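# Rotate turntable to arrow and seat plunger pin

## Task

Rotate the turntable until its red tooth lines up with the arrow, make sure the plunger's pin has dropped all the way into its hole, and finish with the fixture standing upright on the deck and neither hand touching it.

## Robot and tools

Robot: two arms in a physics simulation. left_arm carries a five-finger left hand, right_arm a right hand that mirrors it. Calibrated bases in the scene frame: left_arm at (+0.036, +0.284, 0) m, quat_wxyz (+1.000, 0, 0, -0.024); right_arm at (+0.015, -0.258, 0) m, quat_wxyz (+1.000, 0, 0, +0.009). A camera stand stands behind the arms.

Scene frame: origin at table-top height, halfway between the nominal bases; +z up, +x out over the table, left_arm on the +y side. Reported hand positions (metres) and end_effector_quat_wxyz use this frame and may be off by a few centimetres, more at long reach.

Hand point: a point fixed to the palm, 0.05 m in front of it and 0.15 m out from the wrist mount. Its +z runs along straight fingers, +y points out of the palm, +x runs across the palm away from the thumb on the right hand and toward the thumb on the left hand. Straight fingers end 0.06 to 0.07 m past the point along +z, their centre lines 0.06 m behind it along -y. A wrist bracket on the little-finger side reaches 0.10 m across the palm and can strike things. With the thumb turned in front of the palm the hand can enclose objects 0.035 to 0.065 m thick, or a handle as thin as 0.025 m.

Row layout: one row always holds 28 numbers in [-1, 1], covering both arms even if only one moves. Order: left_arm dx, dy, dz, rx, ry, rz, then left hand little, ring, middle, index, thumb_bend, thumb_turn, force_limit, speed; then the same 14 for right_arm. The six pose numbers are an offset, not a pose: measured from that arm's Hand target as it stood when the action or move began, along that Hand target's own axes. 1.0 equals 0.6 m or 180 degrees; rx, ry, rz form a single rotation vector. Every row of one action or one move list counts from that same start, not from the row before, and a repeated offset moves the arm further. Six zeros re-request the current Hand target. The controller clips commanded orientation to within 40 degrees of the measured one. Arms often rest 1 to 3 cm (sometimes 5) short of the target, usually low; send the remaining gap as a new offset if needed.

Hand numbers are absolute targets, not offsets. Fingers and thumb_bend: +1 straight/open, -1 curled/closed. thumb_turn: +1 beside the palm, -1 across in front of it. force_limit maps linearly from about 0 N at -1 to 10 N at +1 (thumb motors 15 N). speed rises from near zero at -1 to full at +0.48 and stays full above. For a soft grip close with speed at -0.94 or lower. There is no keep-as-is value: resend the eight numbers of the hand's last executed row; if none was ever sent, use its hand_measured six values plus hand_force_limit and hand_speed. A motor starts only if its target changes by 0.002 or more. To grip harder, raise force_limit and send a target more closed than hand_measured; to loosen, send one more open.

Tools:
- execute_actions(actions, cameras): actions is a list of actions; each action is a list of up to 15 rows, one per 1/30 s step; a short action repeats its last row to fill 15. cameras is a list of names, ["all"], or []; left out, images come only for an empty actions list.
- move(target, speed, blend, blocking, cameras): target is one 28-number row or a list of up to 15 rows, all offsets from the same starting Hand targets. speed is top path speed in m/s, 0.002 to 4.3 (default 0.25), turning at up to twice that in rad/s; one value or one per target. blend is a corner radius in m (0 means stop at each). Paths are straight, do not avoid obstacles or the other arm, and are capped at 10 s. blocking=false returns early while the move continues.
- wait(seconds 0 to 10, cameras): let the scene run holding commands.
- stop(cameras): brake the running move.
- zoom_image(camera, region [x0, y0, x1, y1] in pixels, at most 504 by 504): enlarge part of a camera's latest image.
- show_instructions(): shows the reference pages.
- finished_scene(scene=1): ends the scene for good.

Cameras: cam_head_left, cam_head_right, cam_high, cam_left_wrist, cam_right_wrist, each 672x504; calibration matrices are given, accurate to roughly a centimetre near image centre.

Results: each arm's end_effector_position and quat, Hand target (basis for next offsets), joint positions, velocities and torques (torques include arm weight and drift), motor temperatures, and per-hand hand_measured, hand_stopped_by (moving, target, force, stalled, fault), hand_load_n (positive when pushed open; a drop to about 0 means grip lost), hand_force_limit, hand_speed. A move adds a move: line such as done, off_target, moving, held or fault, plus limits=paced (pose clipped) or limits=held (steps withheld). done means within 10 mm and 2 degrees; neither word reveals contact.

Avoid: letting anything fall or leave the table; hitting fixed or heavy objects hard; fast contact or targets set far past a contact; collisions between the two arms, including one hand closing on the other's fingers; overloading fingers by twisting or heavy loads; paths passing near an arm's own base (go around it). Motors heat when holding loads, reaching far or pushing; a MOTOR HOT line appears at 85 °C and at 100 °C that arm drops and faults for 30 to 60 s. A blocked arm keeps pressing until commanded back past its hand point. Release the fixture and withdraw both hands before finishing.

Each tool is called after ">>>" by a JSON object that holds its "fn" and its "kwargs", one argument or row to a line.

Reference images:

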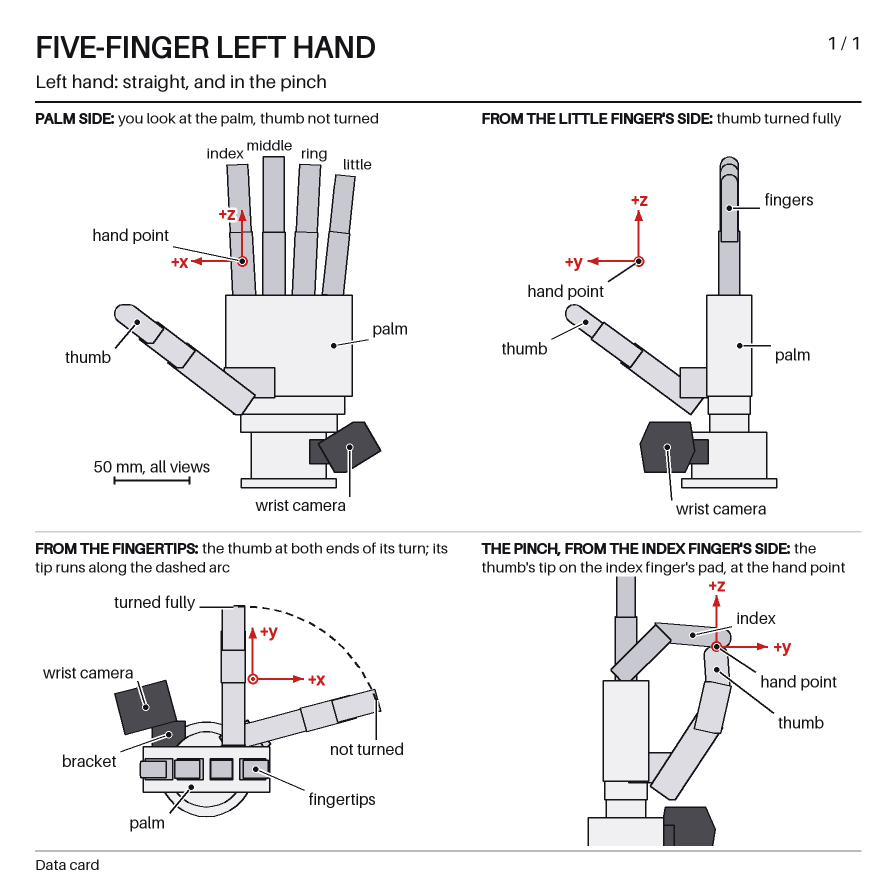

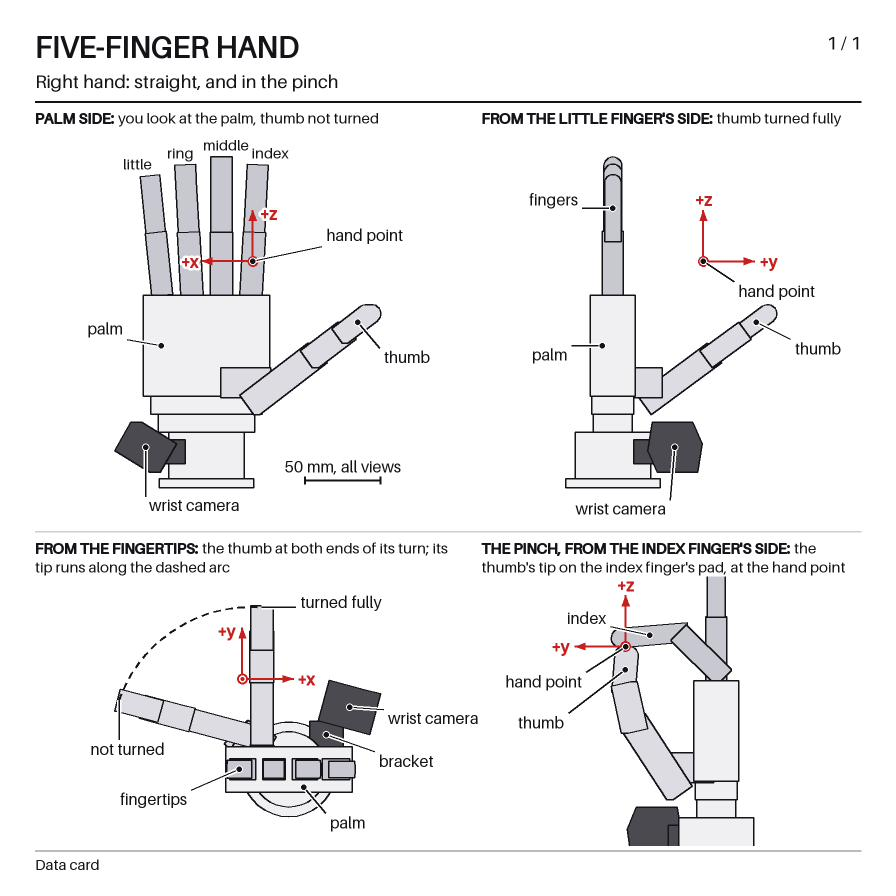

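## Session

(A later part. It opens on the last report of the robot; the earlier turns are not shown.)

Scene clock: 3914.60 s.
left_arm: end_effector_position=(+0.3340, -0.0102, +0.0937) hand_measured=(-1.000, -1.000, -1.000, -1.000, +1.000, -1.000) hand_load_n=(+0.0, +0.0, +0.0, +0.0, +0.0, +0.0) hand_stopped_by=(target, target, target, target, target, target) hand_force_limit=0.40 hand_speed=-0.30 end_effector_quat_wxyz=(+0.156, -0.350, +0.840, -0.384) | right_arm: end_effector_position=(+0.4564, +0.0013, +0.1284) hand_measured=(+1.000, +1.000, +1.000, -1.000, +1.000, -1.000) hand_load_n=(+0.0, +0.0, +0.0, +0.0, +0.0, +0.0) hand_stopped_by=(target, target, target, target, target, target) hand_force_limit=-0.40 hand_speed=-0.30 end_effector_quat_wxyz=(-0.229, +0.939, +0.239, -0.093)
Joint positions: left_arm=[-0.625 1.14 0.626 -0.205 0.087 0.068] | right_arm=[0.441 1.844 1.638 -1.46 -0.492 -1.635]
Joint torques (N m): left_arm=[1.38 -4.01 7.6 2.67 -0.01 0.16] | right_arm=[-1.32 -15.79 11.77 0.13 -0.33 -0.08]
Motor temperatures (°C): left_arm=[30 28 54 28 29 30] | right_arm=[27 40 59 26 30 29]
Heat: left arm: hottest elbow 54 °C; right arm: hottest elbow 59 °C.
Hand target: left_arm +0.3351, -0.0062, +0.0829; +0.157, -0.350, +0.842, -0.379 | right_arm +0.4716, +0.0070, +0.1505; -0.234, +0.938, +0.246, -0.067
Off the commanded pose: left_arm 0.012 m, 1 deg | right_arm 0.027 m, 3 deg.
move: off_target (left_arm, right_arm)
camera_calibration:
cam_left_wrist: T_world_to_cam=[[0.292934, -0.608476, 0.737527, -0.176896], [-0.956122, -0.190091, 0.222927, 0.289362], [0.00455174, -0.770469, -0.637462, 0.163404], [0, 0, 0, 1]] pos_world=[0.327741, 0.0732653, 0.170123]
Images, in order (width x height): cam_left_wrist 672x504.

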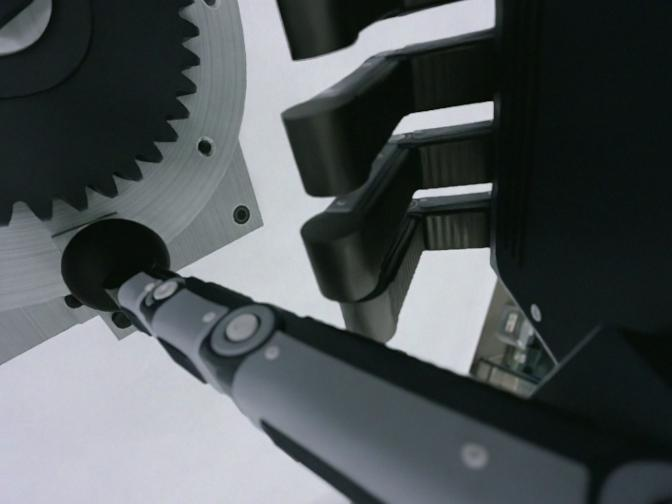

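>>> {"fn": "move", "kwargs": {
  "target": [
    [0,0.0125,0.0110,0,0,0,-1,-1,-1,-1,1.0,-1,0.4,-0.3,0,0,0,0,0,0,1,1,1,-1,1,-1,-0.4,-0.3]
  ],
  "speed": 0.04,
  "cameras": ["cam_left_wrist"]
}}

>>> {"fn": "zoom_image", "kwargs": {
  "camera": "cam_left_wrist",
  "region": [40, 160, 280, 340]
}}

Scene clock: 3920.70 s.
left_arm: end_effector_position=(+0.3387, -0.0141, +0.0932) hand_measured=(-1.000, -1.000, -1.000, -1.000, +1.000, -1.000) hand_load_n=(+0.0, +0.0, +0.5, +0.0, +0.0, -0.5) hand_stopped_by=(target, target, target, target, target, target) hand_force_limit=0.40 hand_speed=-0.30 end_effector_quat_wxyz=(+0.162, -0.347, +0.835, -0.396) | right_arm: end_effector_position=(+0.4564, +0.0013, +0.1284) hand_measured=(+1.000, +1.000, +1.000, -1.000, +1.000, -1.000) hand_load_n=(+0.0, +0.0, +0.0, +0.0, +0.0, +0.0) hand_stopped_by=(target, target, target, target, target, target) hand_force_limit=-0.40 hand_speed=-0.30 end_effector_quat_wxyz=(-0.229, +0.939, +0.239, -0.093)
Joint positions: left_arm=[-0.624 1.149 0.617 -0.158 0.089 0.068] | right_arm=[0.441 1.844 1.638 -1.46 -0.492 -1.635]
Joint torques (N m): left_arm=[1.32 -3.49 6.97 2.14 -0.07 0.16] | right_arm=[-1.2 -15.79 11.78 0.13 -0.32 -0.08]
Motor temperatures (°C): left_arm=[30 28 53 28 29 30] | right_arm=[27 40 59 26 30 29]
Heat: left arm: hottest elbow 53 °C; right arm: hottest elbow 59 °C.
Hand target: left_arm +0.3351, -0.0062, +0.0730; +0.157, -0.350, +0.842, -0.380 | right_arm +0.4716, +0.0070, +0.1505; -0.234, +0.938, +0.246, -0.067
Off the commanded pose: left_arm 0.022 m, 2 deg | right_arm 0.027 m, 3 deg.
move: off_target (left_arm, right_arm)
camera_calibration:
cam_left_wrist: T_world_to_cam=[[0.275914, -0.594229, 0.755489, -0.176093], [-0.961021, -0.184962, 0.205495, 0.29659], [0.0176255, -0.782739, -0.6221, 0.154052], [0, 0, 0, 1]] pos_world=[0.330901, 0.0708006, 0.167924]
Images, in order (width x height): cam_left_wrist 672x504.

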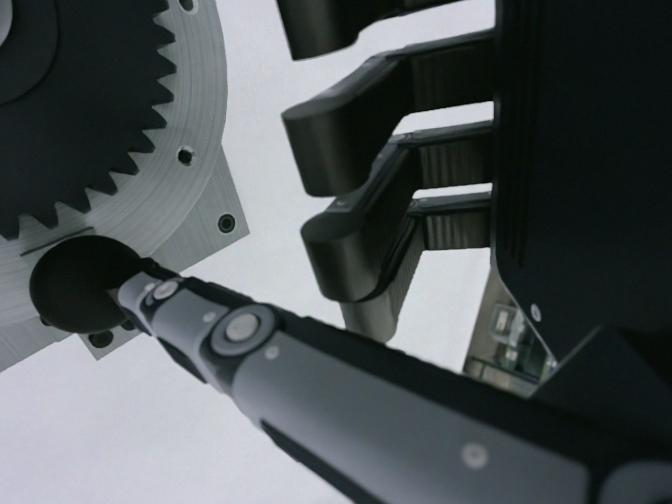

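Scaled by 2.100 from the camera's 672x504 image, which has a finer 960x720 frame.

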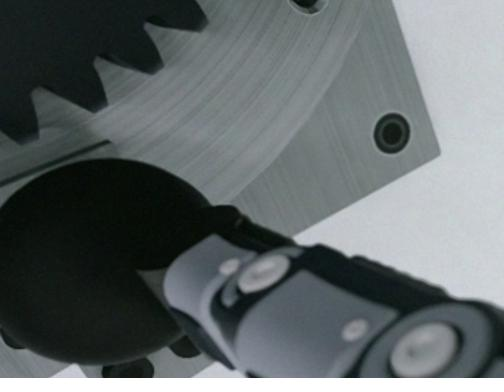

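>>> {"fn": "move", "kwargs": {
  "target": [
    [0,-0.1000,-0.0880,0,0,0,-1,-1,-1,-1,1.0,-1,0.4,-0.3,0,0,0,0,0,0,1,1,1,1,1,-1,-0.4,-0.3]
  ],
  "speed": 0.08,
  "cameras": ["cam_left_wrist","cam_right_wrist"]
}}

Scene clock: 3958.50 s.
left_arm: end_effector_position=(+0.3202, +0.0007, +0.1276) hand_measured=(-1.000, -1.000, -1.000, -1.000, +1.000, -1.000) hand_load_n=(+0.0, +0.0, +0.0, +0.0, +0.0, +0.0) hand_stopped_by=(target, target, target, target, target, target) hand_force_limit=0.40 hand_speed=-0.30 end_effector_quat_wxyz=(+0.145, -0.355, +0.849, -0.365) | right_arm: end_effector_position=(+0.4564, +0.0013, +0.1284) hand_measured=(+1.000, +1.000, +1.000, +1.000, +1.000, -1.000) hand_load_n=(+0.0, +0.0, +0.0, +0.0, +0.0, +0.0) hand_stopped_by=(target, target, target, target, target, target) hand_force_limit=-0.40 hand_speed=-0.30 end_effector_quat_wxyz=(-0.229, +0.939, +0.239, -0.093)
Joint positions: left_arm=[-0.624 1.057 0.69 -0.4 0.089 0.068] | right_arm=[0.441 1.844 1.638 -1.46 -0.492 -1.635]
Joint torques (N m): left_arm=[1.32 -4.78 13.48 0.95 -0.09 0.16] | right_arm=[-1.26 -15.79 11.77 0.13 -0.33 -0.08]
Motor temperatures (°C): left_arm=[30 28 53 28 29 30] | right_arm=[27 40 59 26 30 29]
Heat: left arm: hottest elbow 53 °C; right arm: hottest elbow 59 °C.
Hand target: left_arm +0.3353, -0.0064, +0.1528; +0.157, -0.350, +0.842, -0.379 | right_arm +0.4716, +0.0070, +0.1505; -0.234, +0.938, +0.246, -0.067
Off the commanded pose: left_arm 0.030 m, 2 deg | right_arm 0.027 m, 3 deg.
move: off_target (left_arm, right_arm)
camera_calibration:
cam_left_wrist: T_world_to_cam=[[0.320423, -0.629716, 0.707663, -0.196282], [-0.947034, -0.196102, 0.254305, 0.263715], [-0.0213655, -0.751666, -0.659198, 0.204611], [0, 0, 0, 1]] pos_world=[0.317011, 0.0819123, 0.206716]
cam_right_wrist: T_world_to_cam=[[0.621246, -0.623334, -0.474877, -0.223595], [-0.505185, -0.781849, 0.365377, 0.190265], [-0.599034, 0.0129117, -0.80062, 0.488934], [0, 0, 0, 1]] pos_world=[0.527914, 0.00307076, 0.215751]
Images, in order (width x height): cam_left_wrist 672x504, cam_right_wrist 672x504.

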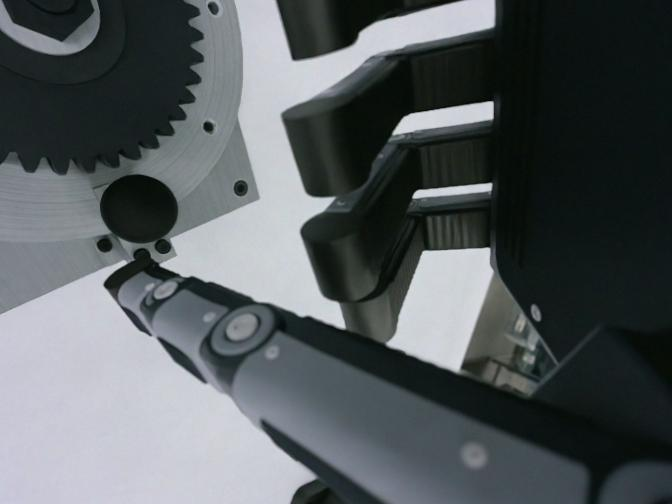

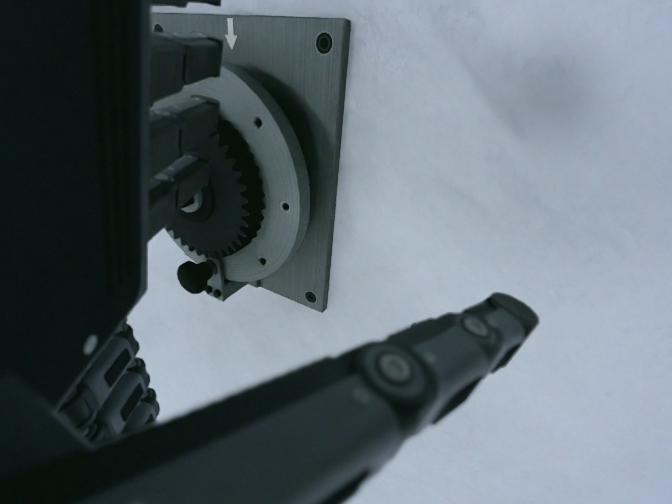

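Now I can see the knob from the side.

>>> {"fn": "zoom_image", "kwargs": {
  "camera": "cam_right_wrist",
  "region": [160, 230, 290, 320]
}}

>>> {"fn": "zoom_image", "kwargs": {
  "camera": "cam_left_wrist",
  "region": [60, 130, 220, 280]
}}

Scaled by 3.877 from the camera's 672x504 image, which has a finer 960x720 frame.

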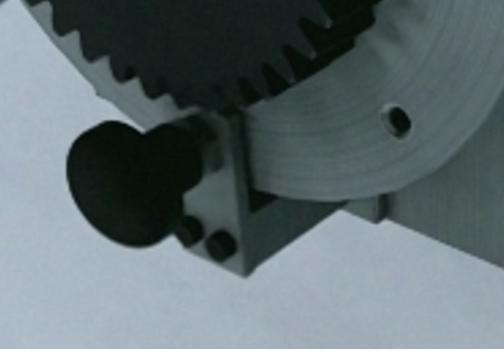

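Scaled by 3.150 from the camera's 672x504 image, which has a finer 960x720 frame.

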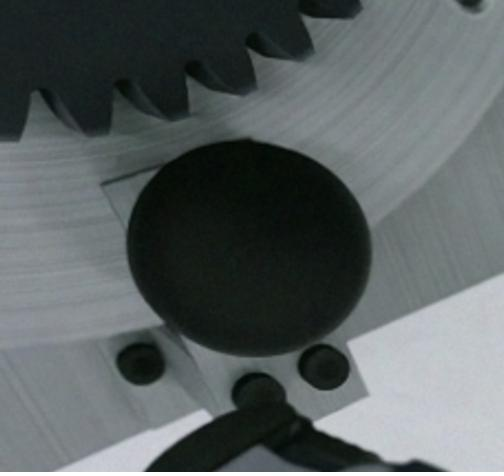

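>>> {"fn": "move", "kwargs": {
  "target": [
    [0,0.0812,0.0661,0,0,0,-1,-1,-1,-1,1.0,-1,0.4,-0.3,0,0,0,0,0,0,1,1,1,1,1,-1,-0.4,-0.3]
  ],
  "speed": 0.05,
  "cameras": ["cam_left_wrist","cam_right_wrist"]
}}

>>> {"fn": "zoom_image", "kwargs": {
  "camera": "cam_left_wrist",
  "region": [40, 160, 280, 340]
}}

>>> {"fn": "zoom_image", "kwargs": {
  "camera": "cam_right_wrist",
  "region": [150, 220, 270, 320]
}}

Scene clock: 4039.57 s.
left_arm: end_effector_position=(+0.3312, -0.0077, +0.0972) hand_measured=(-1.000, -1.000, -1.000, -1.000, +1.000, -1.000) hand_load_n=(+0.0, +0.0, +0.5, +0.0, +0.0, +0.0) hand_stopped_by=(target, target, target, target, target, target) hand_force_limit=0.40 hand_speed=-0.30 end_effector_quat_wxyz=(+0.154, -0.351, +0.841, -0.382) | right_arm: end_effector_position=(+0.4564, +0.0013, +0.1284) hand_measured=(+1.000, +1.000, +1.000, +1.000, +1.000, -1.000) hand_load_n=(+0.0, +0.0, +0.0, +0.0, +0.0, +0.0) hand_stopped_by=(target, target, target, target, target, target) hand_force_limit=-0.40 hand_speed=-0.30 end_effector_quat_wxyz=(-0.229, +0.939, +0.239, -0.093)
Joint positions: left_arm=[-0.624 1.125 0.629 -0.229 0.089 0.068] | right_arm=[0.441 1.844 1.638 -1.46 -0.492 -1.635]
Joint torques (N m): left_arm=[1.32 -4.25 8.02 2.43 -0.05 0.16] | right_arm=[-1.32 -15.74 11.78 0.13 -0.33 -0.08]
Motor temperatures (°C): left_arm=[30 28 66 28 29 30] | right_arm=[27 40 59 26 29 29]
Heat: left arm: hottest elbow 66 °C; right arm: hottest elbow 59 °C.
Hand target: left_arm +0.3334, -0.0046, +0.0901; +0.157, -0.350, +0.842, -0.379 | right_arm +0.4716, +0.0070, +0.1505; -0.234, +0.938, +0.246, -0.067
Off the commanded pose: left_arm 0.008 m, 0 deg | right_arm 0.027 m, 3 deg.
move: off_target (right_arm)
camera_calibration:
cam_left_wrist: T_world_to_cam=[[0.29705, -0.610443, 0.734249, -0.178296], [-0.954862, -0.190494, 0.227928, 0.285395], [0.000733117, -0.768812, -0.639475, 0.169136], [0, 0, 0, 1]] pos_world=[0.325351, 0.0755606, 0.174022]
cam_right_wrist: T_world_to_cam=[[0.621246, -0.623334, -0.474877, -0.223595], [-0.505185, -0.781849, 0.365377, 0.190265], [-0.599034, 0.0129117, -0.80062, 0.488934], [0, 0, 0, 1]] pos_world=[0.527914, 0.00307076, 0.215751]
Images, in order (width x height): cam_left_wrist 672x504, cam_right_wrist 672x504.

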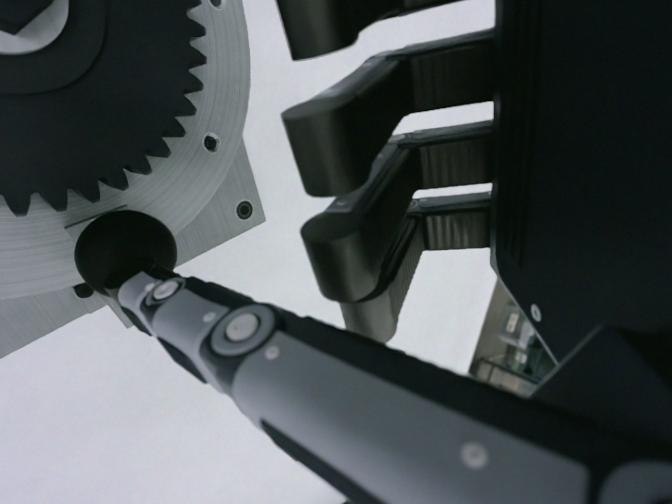

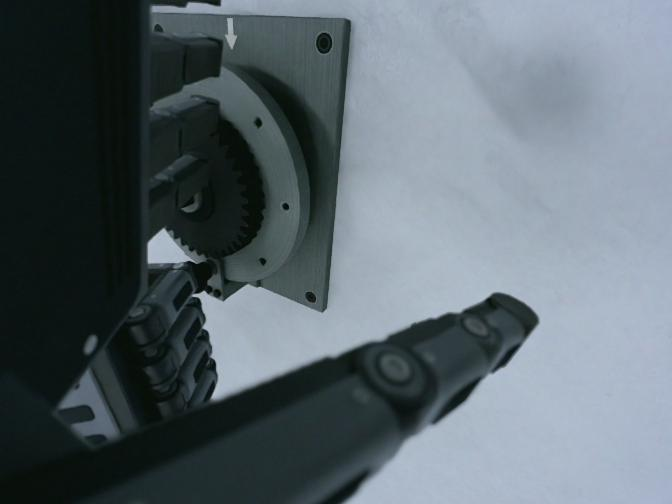

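Scaled by 2.100 from the camera's 672x504 image, which has a finer 960x720 frame.

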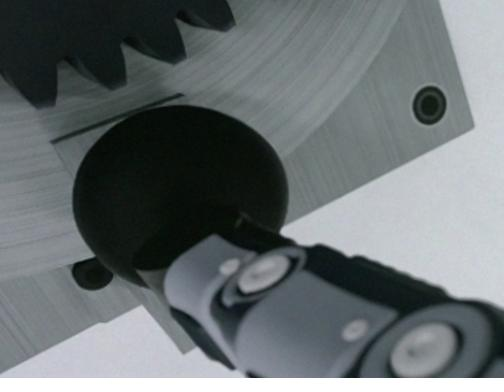

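Scaled by 4.200 from the camera's 672x504 image, which has a finer 960x720 frame.

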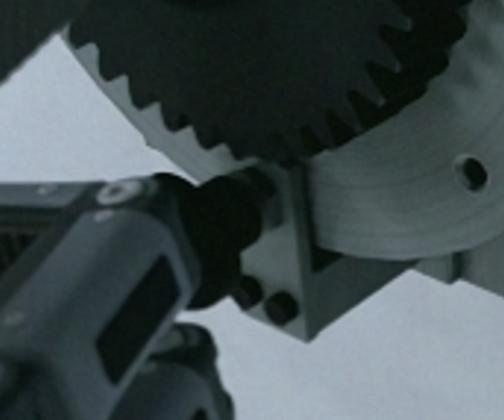

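>>> {"fn": "move", "kwargs": {
  "target": [
    [0,0.0169,0.0060,0,0,0,-1,-1,-1,-1,1.0,-1,0.4,-0.3,0,0,0,0,0,0,1,1,1,1,1,-1,-0.4,-0.3]
  ],
  "speed": 0.04,
  "cameras": ["cam_left_wrist","cam_right_wrist"]
}}

>>> {"fn": "zoom_image", "kwargs": {
  "camera": "cam_left_wrist",
  "region": [40, 160, 280, 340]
}}

>>> {"fn": "zoom_image", "kwargs": {
  "camera": "cam_right_wrist",
  "region": [150, 220, 270, 320]
}}

Scene clock: 4051.07 s.
left_arm: end_effector_position=(+0.3313, -0.0069, +0.0931) hand_measured=(-1.000, -1.000, -1.000, -1.000, +1.000, -1.000) hand_load_n=(+0.0, +0.0, +0.0, +0.0, +0.5, -0.5) hand_stopped_by=(target, target, target, target, target, target) hand_force_limit=0.40 hand_speed=-0.30 end_effector_quat_wxyz=(+0.157, -0.350, +0.839, -0.386) | right_arm: end_effector_position=(+0.4564, +0.0013, +0.1284) hand_measured=(+1.000, +1.000, +1.000, +1.000, +1.000, -1.000) hand_load_n=(+0.0, +0.0, +0.0, +0.0, +0.0, +0.5) hand_stopped_by=(target, target, target, target, target, target) hand_force_limit=-0.40 hand_speed=-0.30 end_effector_quat_wxyz=(-0.229, +0.939, +0.239, -0.093)
Joint positions: left_arm=[-0.622 1.125 0.612 -0.2 0.089 0.068] | right_arm=[0.441 1.844 1.638 -1.46 -0.492 -1.635]
Joint torques (N m): left_arm=[1.38 -3.9 7.27 2.63 -0.03 0.18] | right_arm=[-1.2 -15.79 11.77 0.14 -0.34 -0.07]
Motor temperatures (°C): left_arm=[30 28 63 28 29 30] | right_arm=[27 40 60 26 29 29]
Heat: left arm: hottest elbow 63 °C; right arm: hottest elbow 60 °C.
Hand target: left_arm +0.3306, -0.0018, +0.0802; +0.157, -0.350, +0.842, -0.380 | right_arm +0.4716, +0.0070, +0.1505; -0.234, +0.938, +0.246, -0.067
Off the commanded pose: left_arm 0.014 m, 1 deg | right_arm 0.027 m, 3 deg.
move: off_target (left_arm, right_arm)
camera_calibration:
cam_left_wrist: T_world_to_cam=[[0.291352, -0.60476, 0.741201, -0.173521], [-0.956586, -0.190305, 0.220742, 0.287816], [0.00755791, -0.773337, -0.633951, 0.164275], [0, 0, 0, 1]] pos_world=[0.324635, 0.0768739, 0.169223]
cam_right_wrist: T_world_to_cam=[[0.621246, -0.623334, -0.474877, -0.223595], [-0.505185, -0.781849, 0.365377, 0.190265], [-0.599034, 0.0129117, -0.80062, 0.488934], [0, 0, 0, 1]] pos_world=[0.527914, 0.00307076, 0.215751]
Images, in order (width x height): cam_left_wrist 672x504, cam_right_wrist 672x504.

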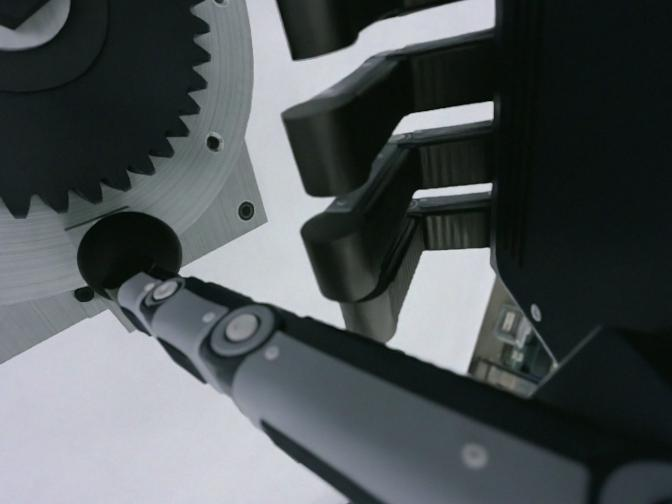

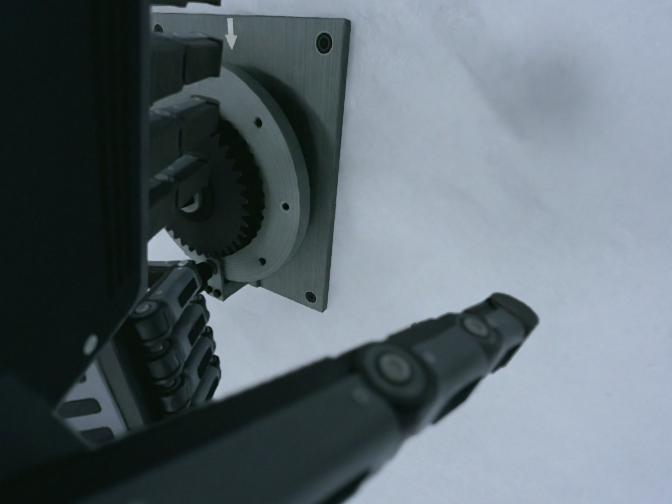

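Scaled by 2.100 from the camera's 672x504 image, which has a finer 960x720 frame.

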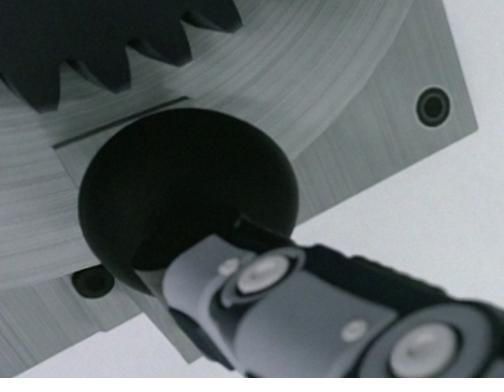

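Scaled by 4.200 from the camera's 672x504 image, which has a finer 960x720 frame.

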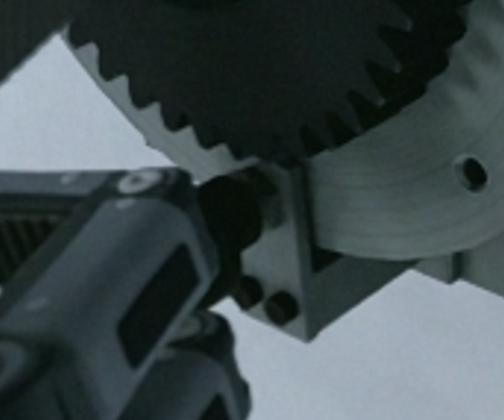

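>>> {"fn": "move", "kwargs": {
  "target": [
    [0,0.0253,0.0092,0,0,0,-1,-1,-1,-1,1.0,-1,0.4,-0.3,0,0,0,0,0,0,1,1,1,1,1,-1,-0.4,-0.3]
  ],
  "speed": 0.04,
  "cameras": ["cam_left_wrist","cam_right_wrist"]
}}

>>> {"fn": "zoom_image", "kwargs": {
  "camera": "cam_left_wrist",
  "region": [40, 160, 280, 340]
}}

>>> {"fn": "zoom_image", "kwargs": {
  "camera": "cam_right_wrist",
  "region": [150, 220, 270, 320]
}}

Scene clock: 4059.27 s.
left_arm: end_effector_position=(+0.3305, -0.0064, +0.0925) hand_measured=(-1.000, -1.000, -1.000, -1.000, +1.000, -1.000) hand_load_n=(+0.0, +0.0, +0.0, +0.0, +1.5, -0.5) hand_stopped_by=(target, target, target, target, target, target) hand_force_limit=0.40 hand_speed=-0.30 end_effector_quat_wxyz=(+0.162, -0.347, +0.833, -0.398) | right_arm: end_effector_position=(+0.4564, +0.0013, +0.1284) hand_measured=(+1.000, +1.000, +1.000, +1.000, +1.000, -1.000) hand_load_n=(+0.0, +0.0, +0.0, +0.0, +0.0, +0.0) hand_stopped_by=(target, target, target, target, target, target) hand_force_limit=-0.40 hand_speed=-0.30 end_effector_quat_wxyz=(-0.229, +0.939, +0.239, -0.093)
Joint positions: left_arm=[-0.62 1.113 0.586 -0.159 0.095 0.068] | right_arm=[0.441 1.844 1.638 -1.46 -0.492 -1.635]
Joint torques (N m): left_arm=[1.32 -2.14 6.05 2.74 -0.14 0.19] | right_arm=[-1.32 -15.79 11.78 0.13 -0.33 -0.08]
Motor temperatures (°C): left_arm=[30 28 61 28 29 30] | right_arm=[27 40 60 26 29 29]
Heat: left arm: hottest elbow 61 °C; right arm: hottest elbow 60 °C.
Hand target: left_arm +0.3263, +0.0024, +0.0651; +0.157, -0.350, +0.842, -0.380 | right_arm +0.4716, +0.0070, +0.1505; -0.234, +0.938, +0.246, -0.067
Off the commanded pose: left_arm 0.029 m, 2 deg | right_arm 0.027 m, 3 deg.
move: off_target (left_arm, right_arm)
camera_calibration:
cam_left_wrist: T_world_to_cam=[[0.275038, -0.589953, 0.759151, -0.168714], [-0.961247, -0.184283, 0.205046, 0.290356], [0.0189317, -0.786126, -0.617776, 0.158926], [0, 0, 0, 1]] pos_world=[0.322498, 0.0789107, 0.166724]
cam_right_wrist: T_world_to_cam=[[0.621246, -0.623334, -0.474877, -0.223595], [-0.505185, -0.781849, 0.365377, 0.190265], [-0.599034, 0.0129117, -0.80062, 0.488934], [0, 0, 0, 1]] pos_world=[0.527914, 0.00307076, 0.215751]
Images, in order (width x height): cam_left_wrist 672x504, cam_right_wrist 672x504.

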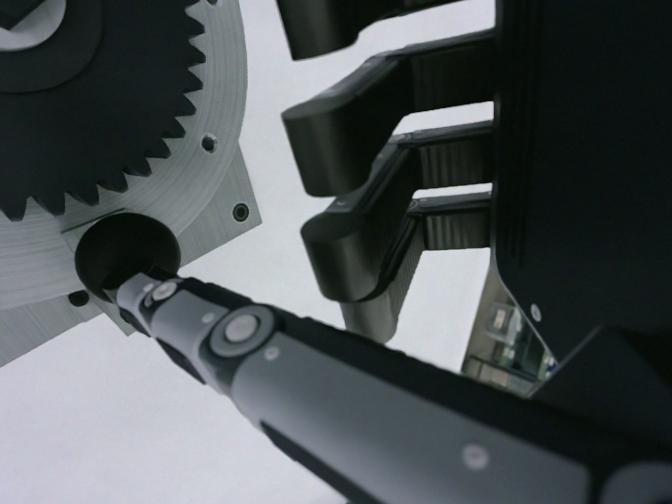

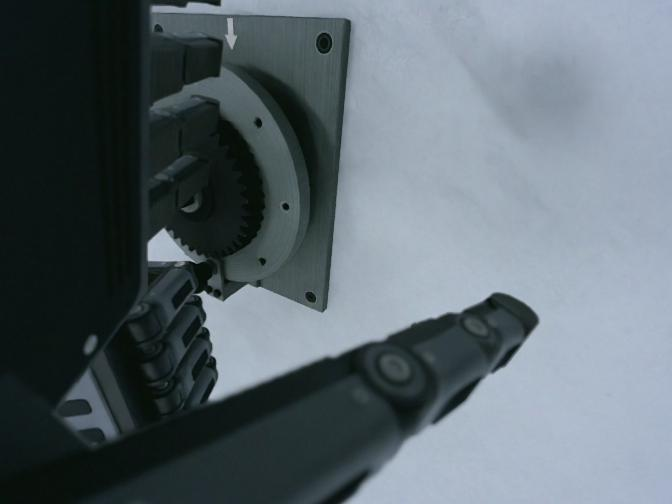

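Scaled by 2.100 from the camera's 672x504 image, which has a finer 960x720 frame.

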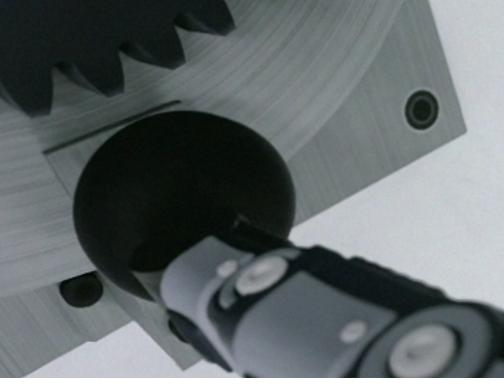

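Scaled by 4.200 from the camera's 672x504 image, which has a finer 960x720 frame.

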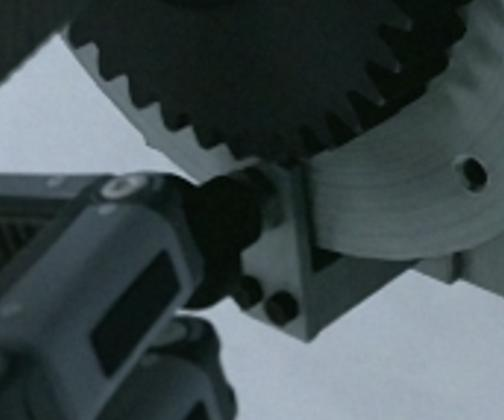

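>>> {"fn": "move", "kwargs": {
  "target": [
    [0,-0.0983,-0.0592,0,0,0,-1,-1,-1,-1,1.0,-1,0.4,-0.3,0,0,0,0,0,0,1,1,1,1,1,-1,-0.4,-0.3],
    [0,-0.0422,-0.0152,0,0,0,-1,-1,-1,-1,1.0,-1,0.4,-0.3,0,0,0,0,0,0,1,1,1,1,1,-1,-0.4,-0.3],
    [0,-0.0255,-0.0092,0,0,0,-1,-1,-1,-1,1.0,-1,0.4,-0.3,0,0,0,0,0,0,1,1,1,1,1,-1,-0.4,-0.3]
  ],
  "speed": 0.05,
  "cameras": ["cam_left_wrist","cam_right_wrist"]
}}

>>> {"fn": "zoom_image", "kwargs": {
  "camera": "cam_left_wrist",
  "region": [40, 160, 280, 340]
}}

Scene clock: 4097.37 s.
left_arm: end_effector_position=(+0.3316, -0.0064, +0.0932) hand_measured=(-1.000, -1.000, -1.000, -1.000, +1.000, -1.000) hand_load_n=(+0.0, +0.0, +0.0, +0.0, +0.5, -0.5) hand_stopped_by=(target, target, target, target, target, target) hand_force_limit=0.40 hand_speed=-0.30 end_effector_quat_wxyz=(+0.157, -0.351, +0.839, -0.386) | right_arm: end_effector_position=(+0.4564, +0.0013, +0.1284) hand_measured=(+1.000, +1.000, +1.000, +1.000, +1.000, -1.000) hand_load_n=(+0.0, +0.0, +0.0, +0.0, +0.0, +0.0) hand_stopped_by=(target, target, target, target, target, target) hand_force_limit=-0.40 hand_speed=-0.30 end_effector_quat_wxyz=(-0.229, +0.939, +0.239, -0.093)
Joint positions: left_arm=[-0.62 1.125 0.612 -0.201 0.091 0.068] | right_arm=[0.441 1.844 1.638 -1.46 -0.492 -1.635]
Joint torques (N m): left_arm=[1.14 -3.9 7.24 2.66 -0.07 0.18] | right_arm=[-1.26 -15.79 11.78 0.13 -0.34 -0.08]
Motor temperatures (°C): left_arm=[30 28 53 28 29 30] | right_arm=[26 40 60 26 29 29]
Heat: left arm: hottest elbow 53 °C; right arm: hottest elbow 60 °C.
Hand target: left_arm +0.3306, -0.0018, +0.0802; +0.157, -0.350, +0.842, -0.380 | right_arm +0.4716, +0.0070, +0.1505; -0.234, +0.938, +0.246, -0.067
Off the commanded pose: left_arm 0.014 m, 1 deg | right_arm 0.027 m, 3 deg.
move: off_target (left_arm, right_arm)
camera_calibration:
cam_left_wrist: T_world_to_cam=[[0.292916, -0.60421, 0.741034, -0.173858], [-0.956108, -0.191297, 0.221954, 0.288012], [0.0076507, -0.773522, -0.633723, 0.164605], [0, 0, 0, 1]] pos_world=[0.325037, 0.0773747, 0.169223]
cam_right_wrist: T_world_to_cam=[[0.621246, -0.623334, -0.474877, -0.223595], [-0.505185, -0.781849, 0.365377, 0.190265], [-0.599034, 0.0129117, -0.80062, 0.488934], [0, 0, 0, 1]] pos_world=[0.527914, 0.00307076, 0.215751]
Images, in order (width x height): cam_left_wrist 672x504, cam_right_wrist 672x504.

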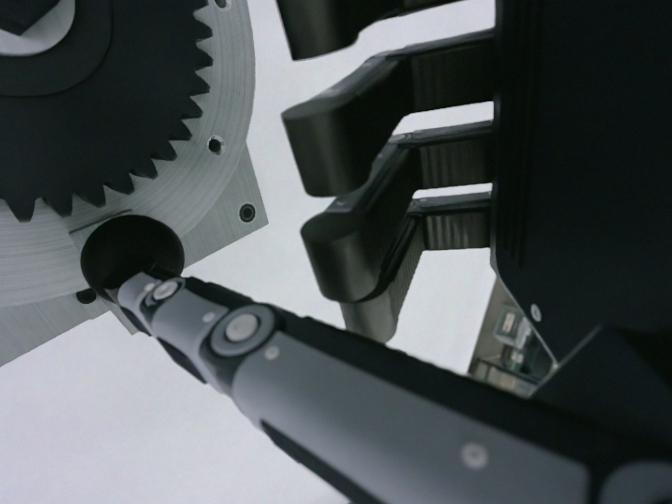

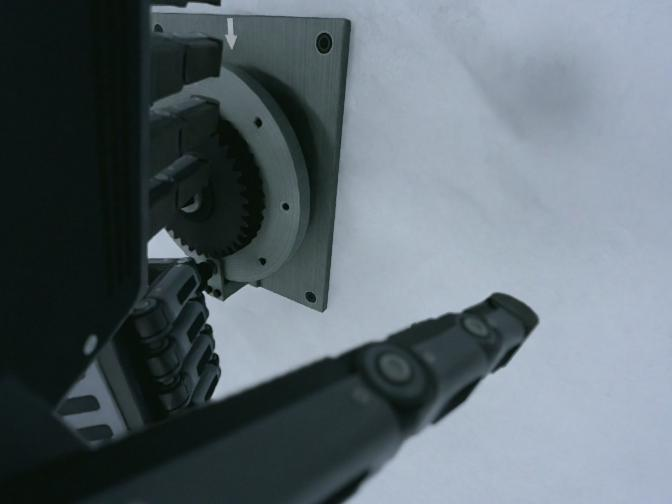

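Scaled by 2.100 from the camera's 672x504 image, which has a finer 960x720 frame.

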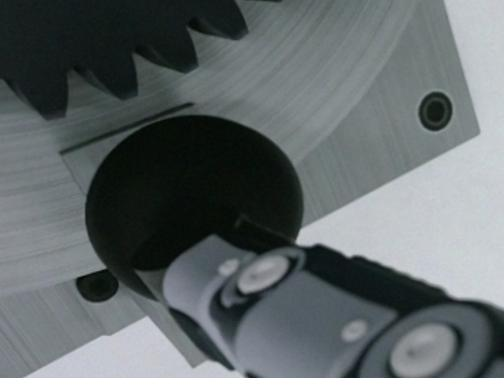

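>>> {"fn": "move", "kwargs": {
  "target": [
    [0,-0.1000,-0.0880,0,0,0,-1,-1,-1,-1,1.0,-1,0.4,-0.3,0,0,0,0,0,0,1,1,1,1,1,-1,-0.4,-0.3],
    [-0.0123,0.0238,-0.278,0,0,0,-1,-1,-1,-1,1.0,-1,0.4,-0.3,0,0,0,0,0,0,1,1,1,1,1,-1,-0.4,-0.3]
  ],
  "speed": 0.1,
  "blend": 0.02,
  "cameras": ["cam_left_wrist","cam_right_wrist","cam_high"]
}}

Scene clock: 4112.57 s.
left_arm: end_effector_position=(+0.2442, +0.0926, +0.1878) hand_measured=(-1.000, -1.000, -1.000, -1.000, +1.000, -1.000) hand_load_n=(+0.0, +0.0, +0.0, +0.0, +0.0, +0.0) hand_stopped_by=(target, target, target, target, target, target) hand_force_limit=0.40 hand_speed=-0.30 end_effector_quat_wxyz=(+0.159, -0.351, +0.837, -0.389) | right_arm: end_effector_position=(+0.4564, +0.0013, +0.1284) hand_measured=(+1.000, +1.000, +1.000, +1.000, +1.000, -1.000) hand_load_n=(+0.0, +0.0, +0.0, +0.0, +0.0, +0.0) hand_stopped_by=(target, target, target, target, target, target) hand_force_limit=-0.40 hand_speed=-0.30 end_effector_quat_wxyz=(-0.229, +0.939, +0.239, -0.093)
Joint positions: left_arm=[-0.489 0.577 0.613 -0.756 0.188 0.154] | right_arm=[0.441 1.844 1.638 -1.46 -0.492 -1.635]
Joint torques (N m): left_arm=[1.44 -0.38 9.02 1.1 0.06 0.17] | right_arm=[-1.2 -15.79 11.77 0.14 -0.34 -0.08]
Motor temperatures (°C): left_arm=[30 28 53 28 29 30] | right_arm=[26 40 60 26 29 29]
Heat: left arm: hottest elbow 53 °C; right arm: hottest elbow 60 °C.
Hand target: left_arm +0.2407, +0.0984, +0.1800; +0.157, -0.350, +0.842, -0.379 | right_arm +0.4716, +0.0070, +0.1505; -0.234, +0.938, +0.246, -0.067
Off the commanded pose: left_arm 0.010 m, 1 deg | right_arm 0.027 m, 3 deg.
move: off_target (right_arm)
camera_calibration:
cam_left_wrist: T_world_to_cam=[[0.289474, -0.600746, 0.745191, -0.158818], [-0.957098, -0.192208, 0.216839, 0.203578], [0.012967, -0.77599, -0.630612, 0.300213], [0, 0, 0, 1]] pos_world=[0.236925, 0.176682, 0.263523]
cam_right_wrist: T_world_to_cam=[[0.621246, -0.623334, -0.474877, -0.223595], [-0.505185, -0.781849, 0.365377, 0.190265], [-0.599034, 0.0129117, -0.80062, 0.488934], [0, 0, 0, 1]] pos_world=[0.527914, 0.00307076, 0.215751]
Images, in order (width x height): cam_high 672x504, cam_left_wrist 672x504, cam_right_wrist 672x504.

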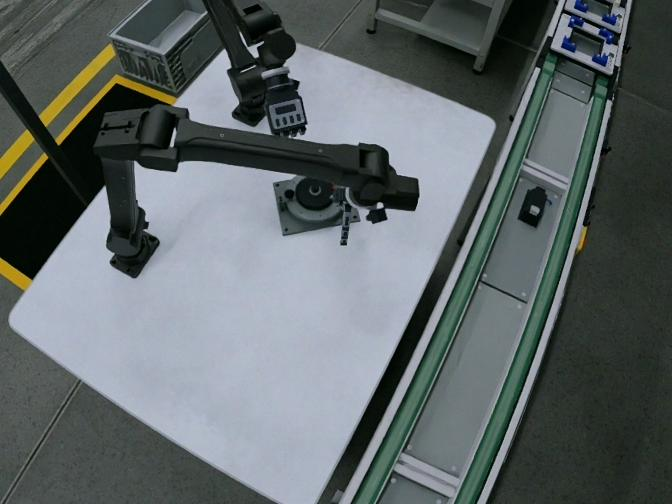

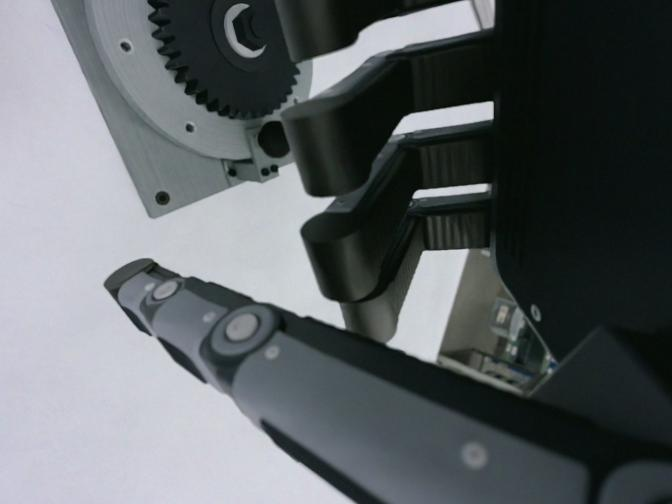

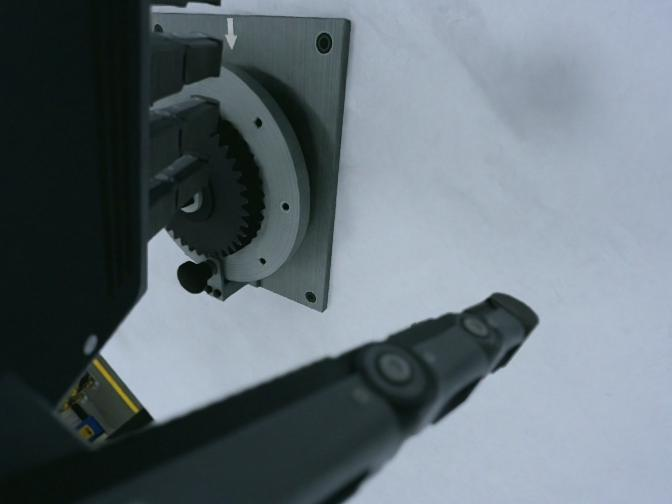

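>>> {"fn": "move", "kwargs": {
  "target": [
    [0,0,0,0,0,0,-1,-1,-1,-1,1.0,-1,0.4,-0.3,-0.0262,-0.1192,-0.03,0,0,0,1,1,1,1,1,-1,-0.4,-0.3]
  ],
  "speed": 0.1,
  "cameras": ["cam_right_wrist"]
}}

Scene clock: 4119.80 s.
left_arm: end_effector_position=(+0.2441, +0.0927, +0.1877) hand_measured=(-1.000, -1.000, -1.000, -1.000, +1.000, -1.000) hand_load_n=(+0.0, +0.0, +0.0, +0.0, +0.0, +0.0) hand_stopped_by=(target, target, target, target, target, target) hand_force_limit=0.40 hand_speed=-0.30 end_effector_quat_wxyz=(+0.159, -0.350, +0.837, -0.389) | right_arm: end_effector_position=(+0.4223, +0.0381, +0.1720) hand_measured=(+1.000, +1.000, +1.000, +1.000, +1.000, -1.000) hand_load_n=(+0.0, +0.0, -0.5, -0.5, +0.0, +0.0) hand_stopped_by=(target, target, target, target, target, target) hand_force_limit=-0.40 hand_speed=-0.30 end_effector_quat_wxyz=(-0.226, +0.939, +0.241, -0.095)
Joint positions: left_arm=[-0.489 0.577 0.613 -0.757 0.188 0.155] | right_arm=[0.532 1.788 1.675 -1.512 -0.494 -1.537]
Joint torques (N m): left_arm=[1.44 -0.44 9.02 1.05 0.05 0.22] | right_arm=[-0.5 -16.09 12.01 0.2 -0.34 0.04]
Motor temperatures (°C): left_arm=[30 28 53 28 29 30] | right_arm=[26 40 60 26 29 29]
Heat: left arm: hottest elbow 53 °C; right arm: hottest elbow 60 °C.
Hand target: left_arm +0.2406, +0.0983, +0.1799; +0.157, -0.350, +0.842, -0.379 | right_arm +0.4316, +0.0469, +0.2004; -0.234, +0.938, +0.246, -0.067
Off the commanded pose: left_arm 0.010 m, 1 deg | right_arm 0.031 m, 3 deg.
move: off_target (right_arm)
camera_calibration:
cam_right_wrist: T_world_to_cam=[[0.622696, -0.623791, -0.47237, -0.159835], [-0.50107, -0.781573, 0.371581, 0.183157], [-0.600981, 0.00530856, -0.799246, 0.503861], [0, 0, 0, 1]] pos_world=[0.494114, 0.0407723, 0.25915]
Images, in order (width x height): cam_right_wrist 672x504.

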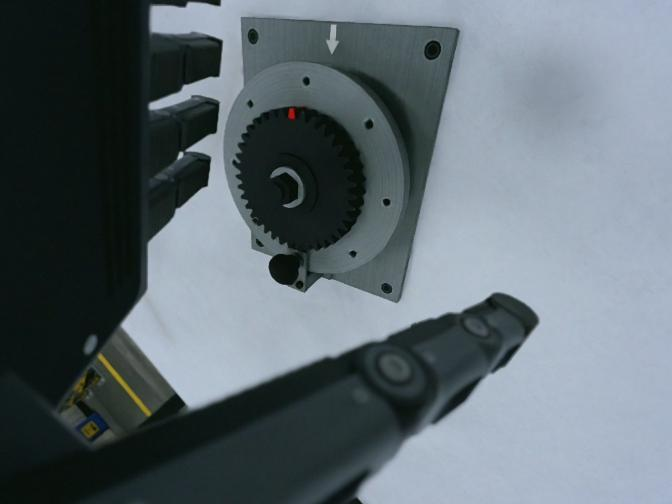

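Excellent view. Zoom in.

>>> {"fn": "zoom_image", "kwargs": {
  "camera": "cam_right_wrist",
  "region": [210, 10, 470, 310]
}}

>>> {"fn": "zoom_image", "kwargs": {
  "camera": "cam_right_wrist",
  "region": [240, 220, 370, 310]
}}

>>> {"fn": "zoom_image", "kwargs": {
  "camera": "cam_right_wrist",
  "region": [240, 10, 400, 150]
}}

Scaled by 1.680 from the camera's 672x504 image, which has a finer 960x720 frame.

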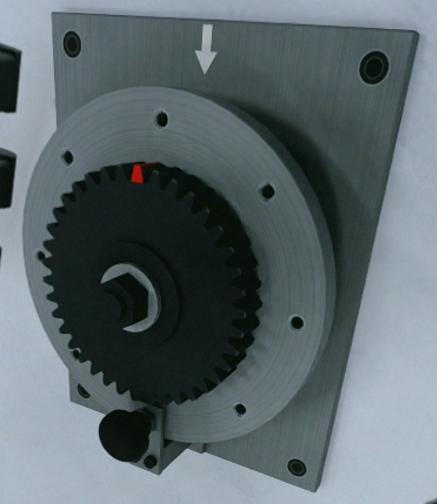

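Scaled by 3.877 from the camera's 672x504 image, which has a finer 960x720 frame.

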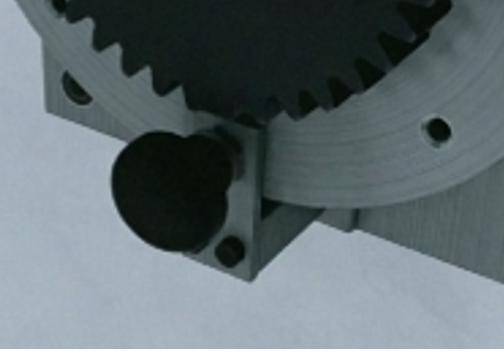

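Scaled by 3.150 from the camera's 672x504 image, which has a finer 960x720 frame.

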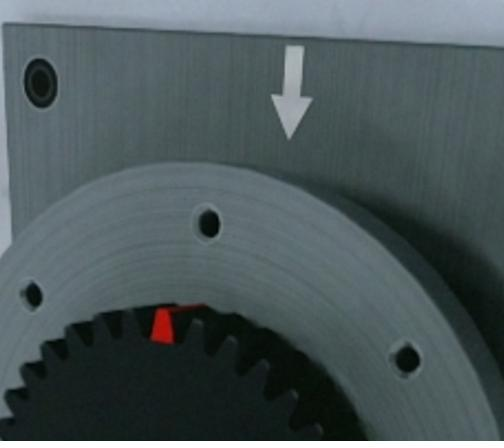

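>>> {"fn": "move", "kwargs": {
  "target": [
    [0,0,0,0,0,0,-1,-1,-1,-1,1.0,-1,0.4,-0.3,0.0435,0.0248,0.1098,0,0,0,1,1,1,-1,1,-1,-0.4,-0.3],
    [0,0,0,0,0,0,-1,-1,-1,-1,1.0,-1,0.4,-0.3,0.041,0.0508,0.162,0,0,0,1,1,1,-1,1,-1,-0.4,-0.3]
  ],
  "speed": 0.08,
  "cameras": ["cam_right_wrist","cam_left_wrist"]
}}

Scene clock: 4236.33 s.
left_arm: end_effector_position=(+0.2441, +0.0927, +0.1877) hand_measured=(-1.000, -1.000, -1.000, -1.000, +1.000, -1.000) hand_load_n=(+0.0, +0.0, +0.0, +0.0, +0.0, +0.0) hand_stopped_by=(target, target, target, target, target, target) hand_force_limit=0.40 hand_speed=-0.30 end_effector_quat_wxyz=(+0.159, -0.350, +0.837, -0.389) | right_arm: end_effector_position=(+0.4432, +0.0697, +0.1055) hand_measured=(+1.000, +1.000, +1.000, -1.000, +1.000, -1.000) hand_load_n=(+0.0, +0.0, +0.0, +0.0, +0.0, +0.0) hand_stopped_by=(target, target, target, target, target, target) hand_force_limit=-0.40 hand_speed=-0.30 end_effector_quat_wxyz=(-0.235, +0.938, +0.246, -0.065)
Joint positions: left_arm=[-0.489 0.577 0.613 -0.757 0.188 0.155] | right_arm=[0.56 1.861 1.609 -1.292 -0.493 -1.5]
Joint torques (N m): left_arm=[1.38 -0.44 9.01 1.05 0.06 0.22] | right_arm=[-0.21 -14.45 7.95 1.09 -0.33 0.01]
Motor temperatures (°C): left_arm=[30 28 52 27 29 30] | right_arm=[26 39 55 26 29 29]
Heat: left arm: hottest elbow 52 °C; right arm: hottest elbow 55 °C.
Hand target: left_arm +0.2406, +0.0983, +0.1799; +0.157, -0.350, +0.842, -0.379 | right_arm +0.4427, +0.0752, +0.1000; -0.234, +0.938, +0.246, -0.067
Off the commanded pose: left_arm 0.010 m, 1 deg | right_arm 0.008 m, 0 deg.
move: done
camera_calibration:
cam_left_wrist: T_world_to_cam=[[0.289083, -0.601229, 0.744953, -0.158518], [-0.957224, -0.191595, 0.216825, 0.203523], [0.0123682, -0.775768, -0.630898, 0.300467], [0, 0, 0, 1]] pos_world=[0.236925, 0.176781, 0.263524]
cam_right_wrist: T_world_to_cam=[[0.645587, -0.611172, -0.457914, -0.197046], [-0.523066, -0.790757, 0.317972, 0.259134], [-0.556434, 0.0342405, -0.830186, 0.444674], [0, 0, 0, 1]] pos_world=[0.510186, 0.0692566, 0.196535]
Images, in order (width x height): cam_left_wrist 672x504, cam_right_wrist 672x504.

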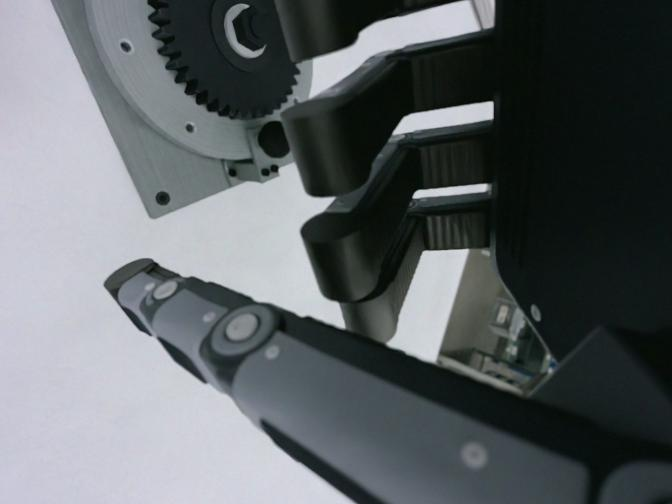

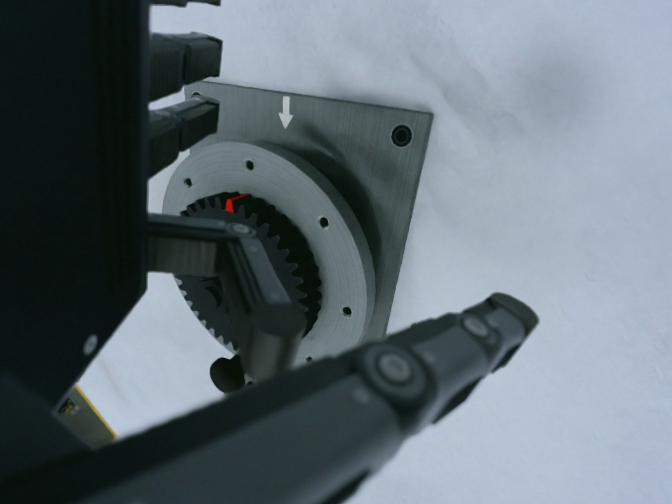

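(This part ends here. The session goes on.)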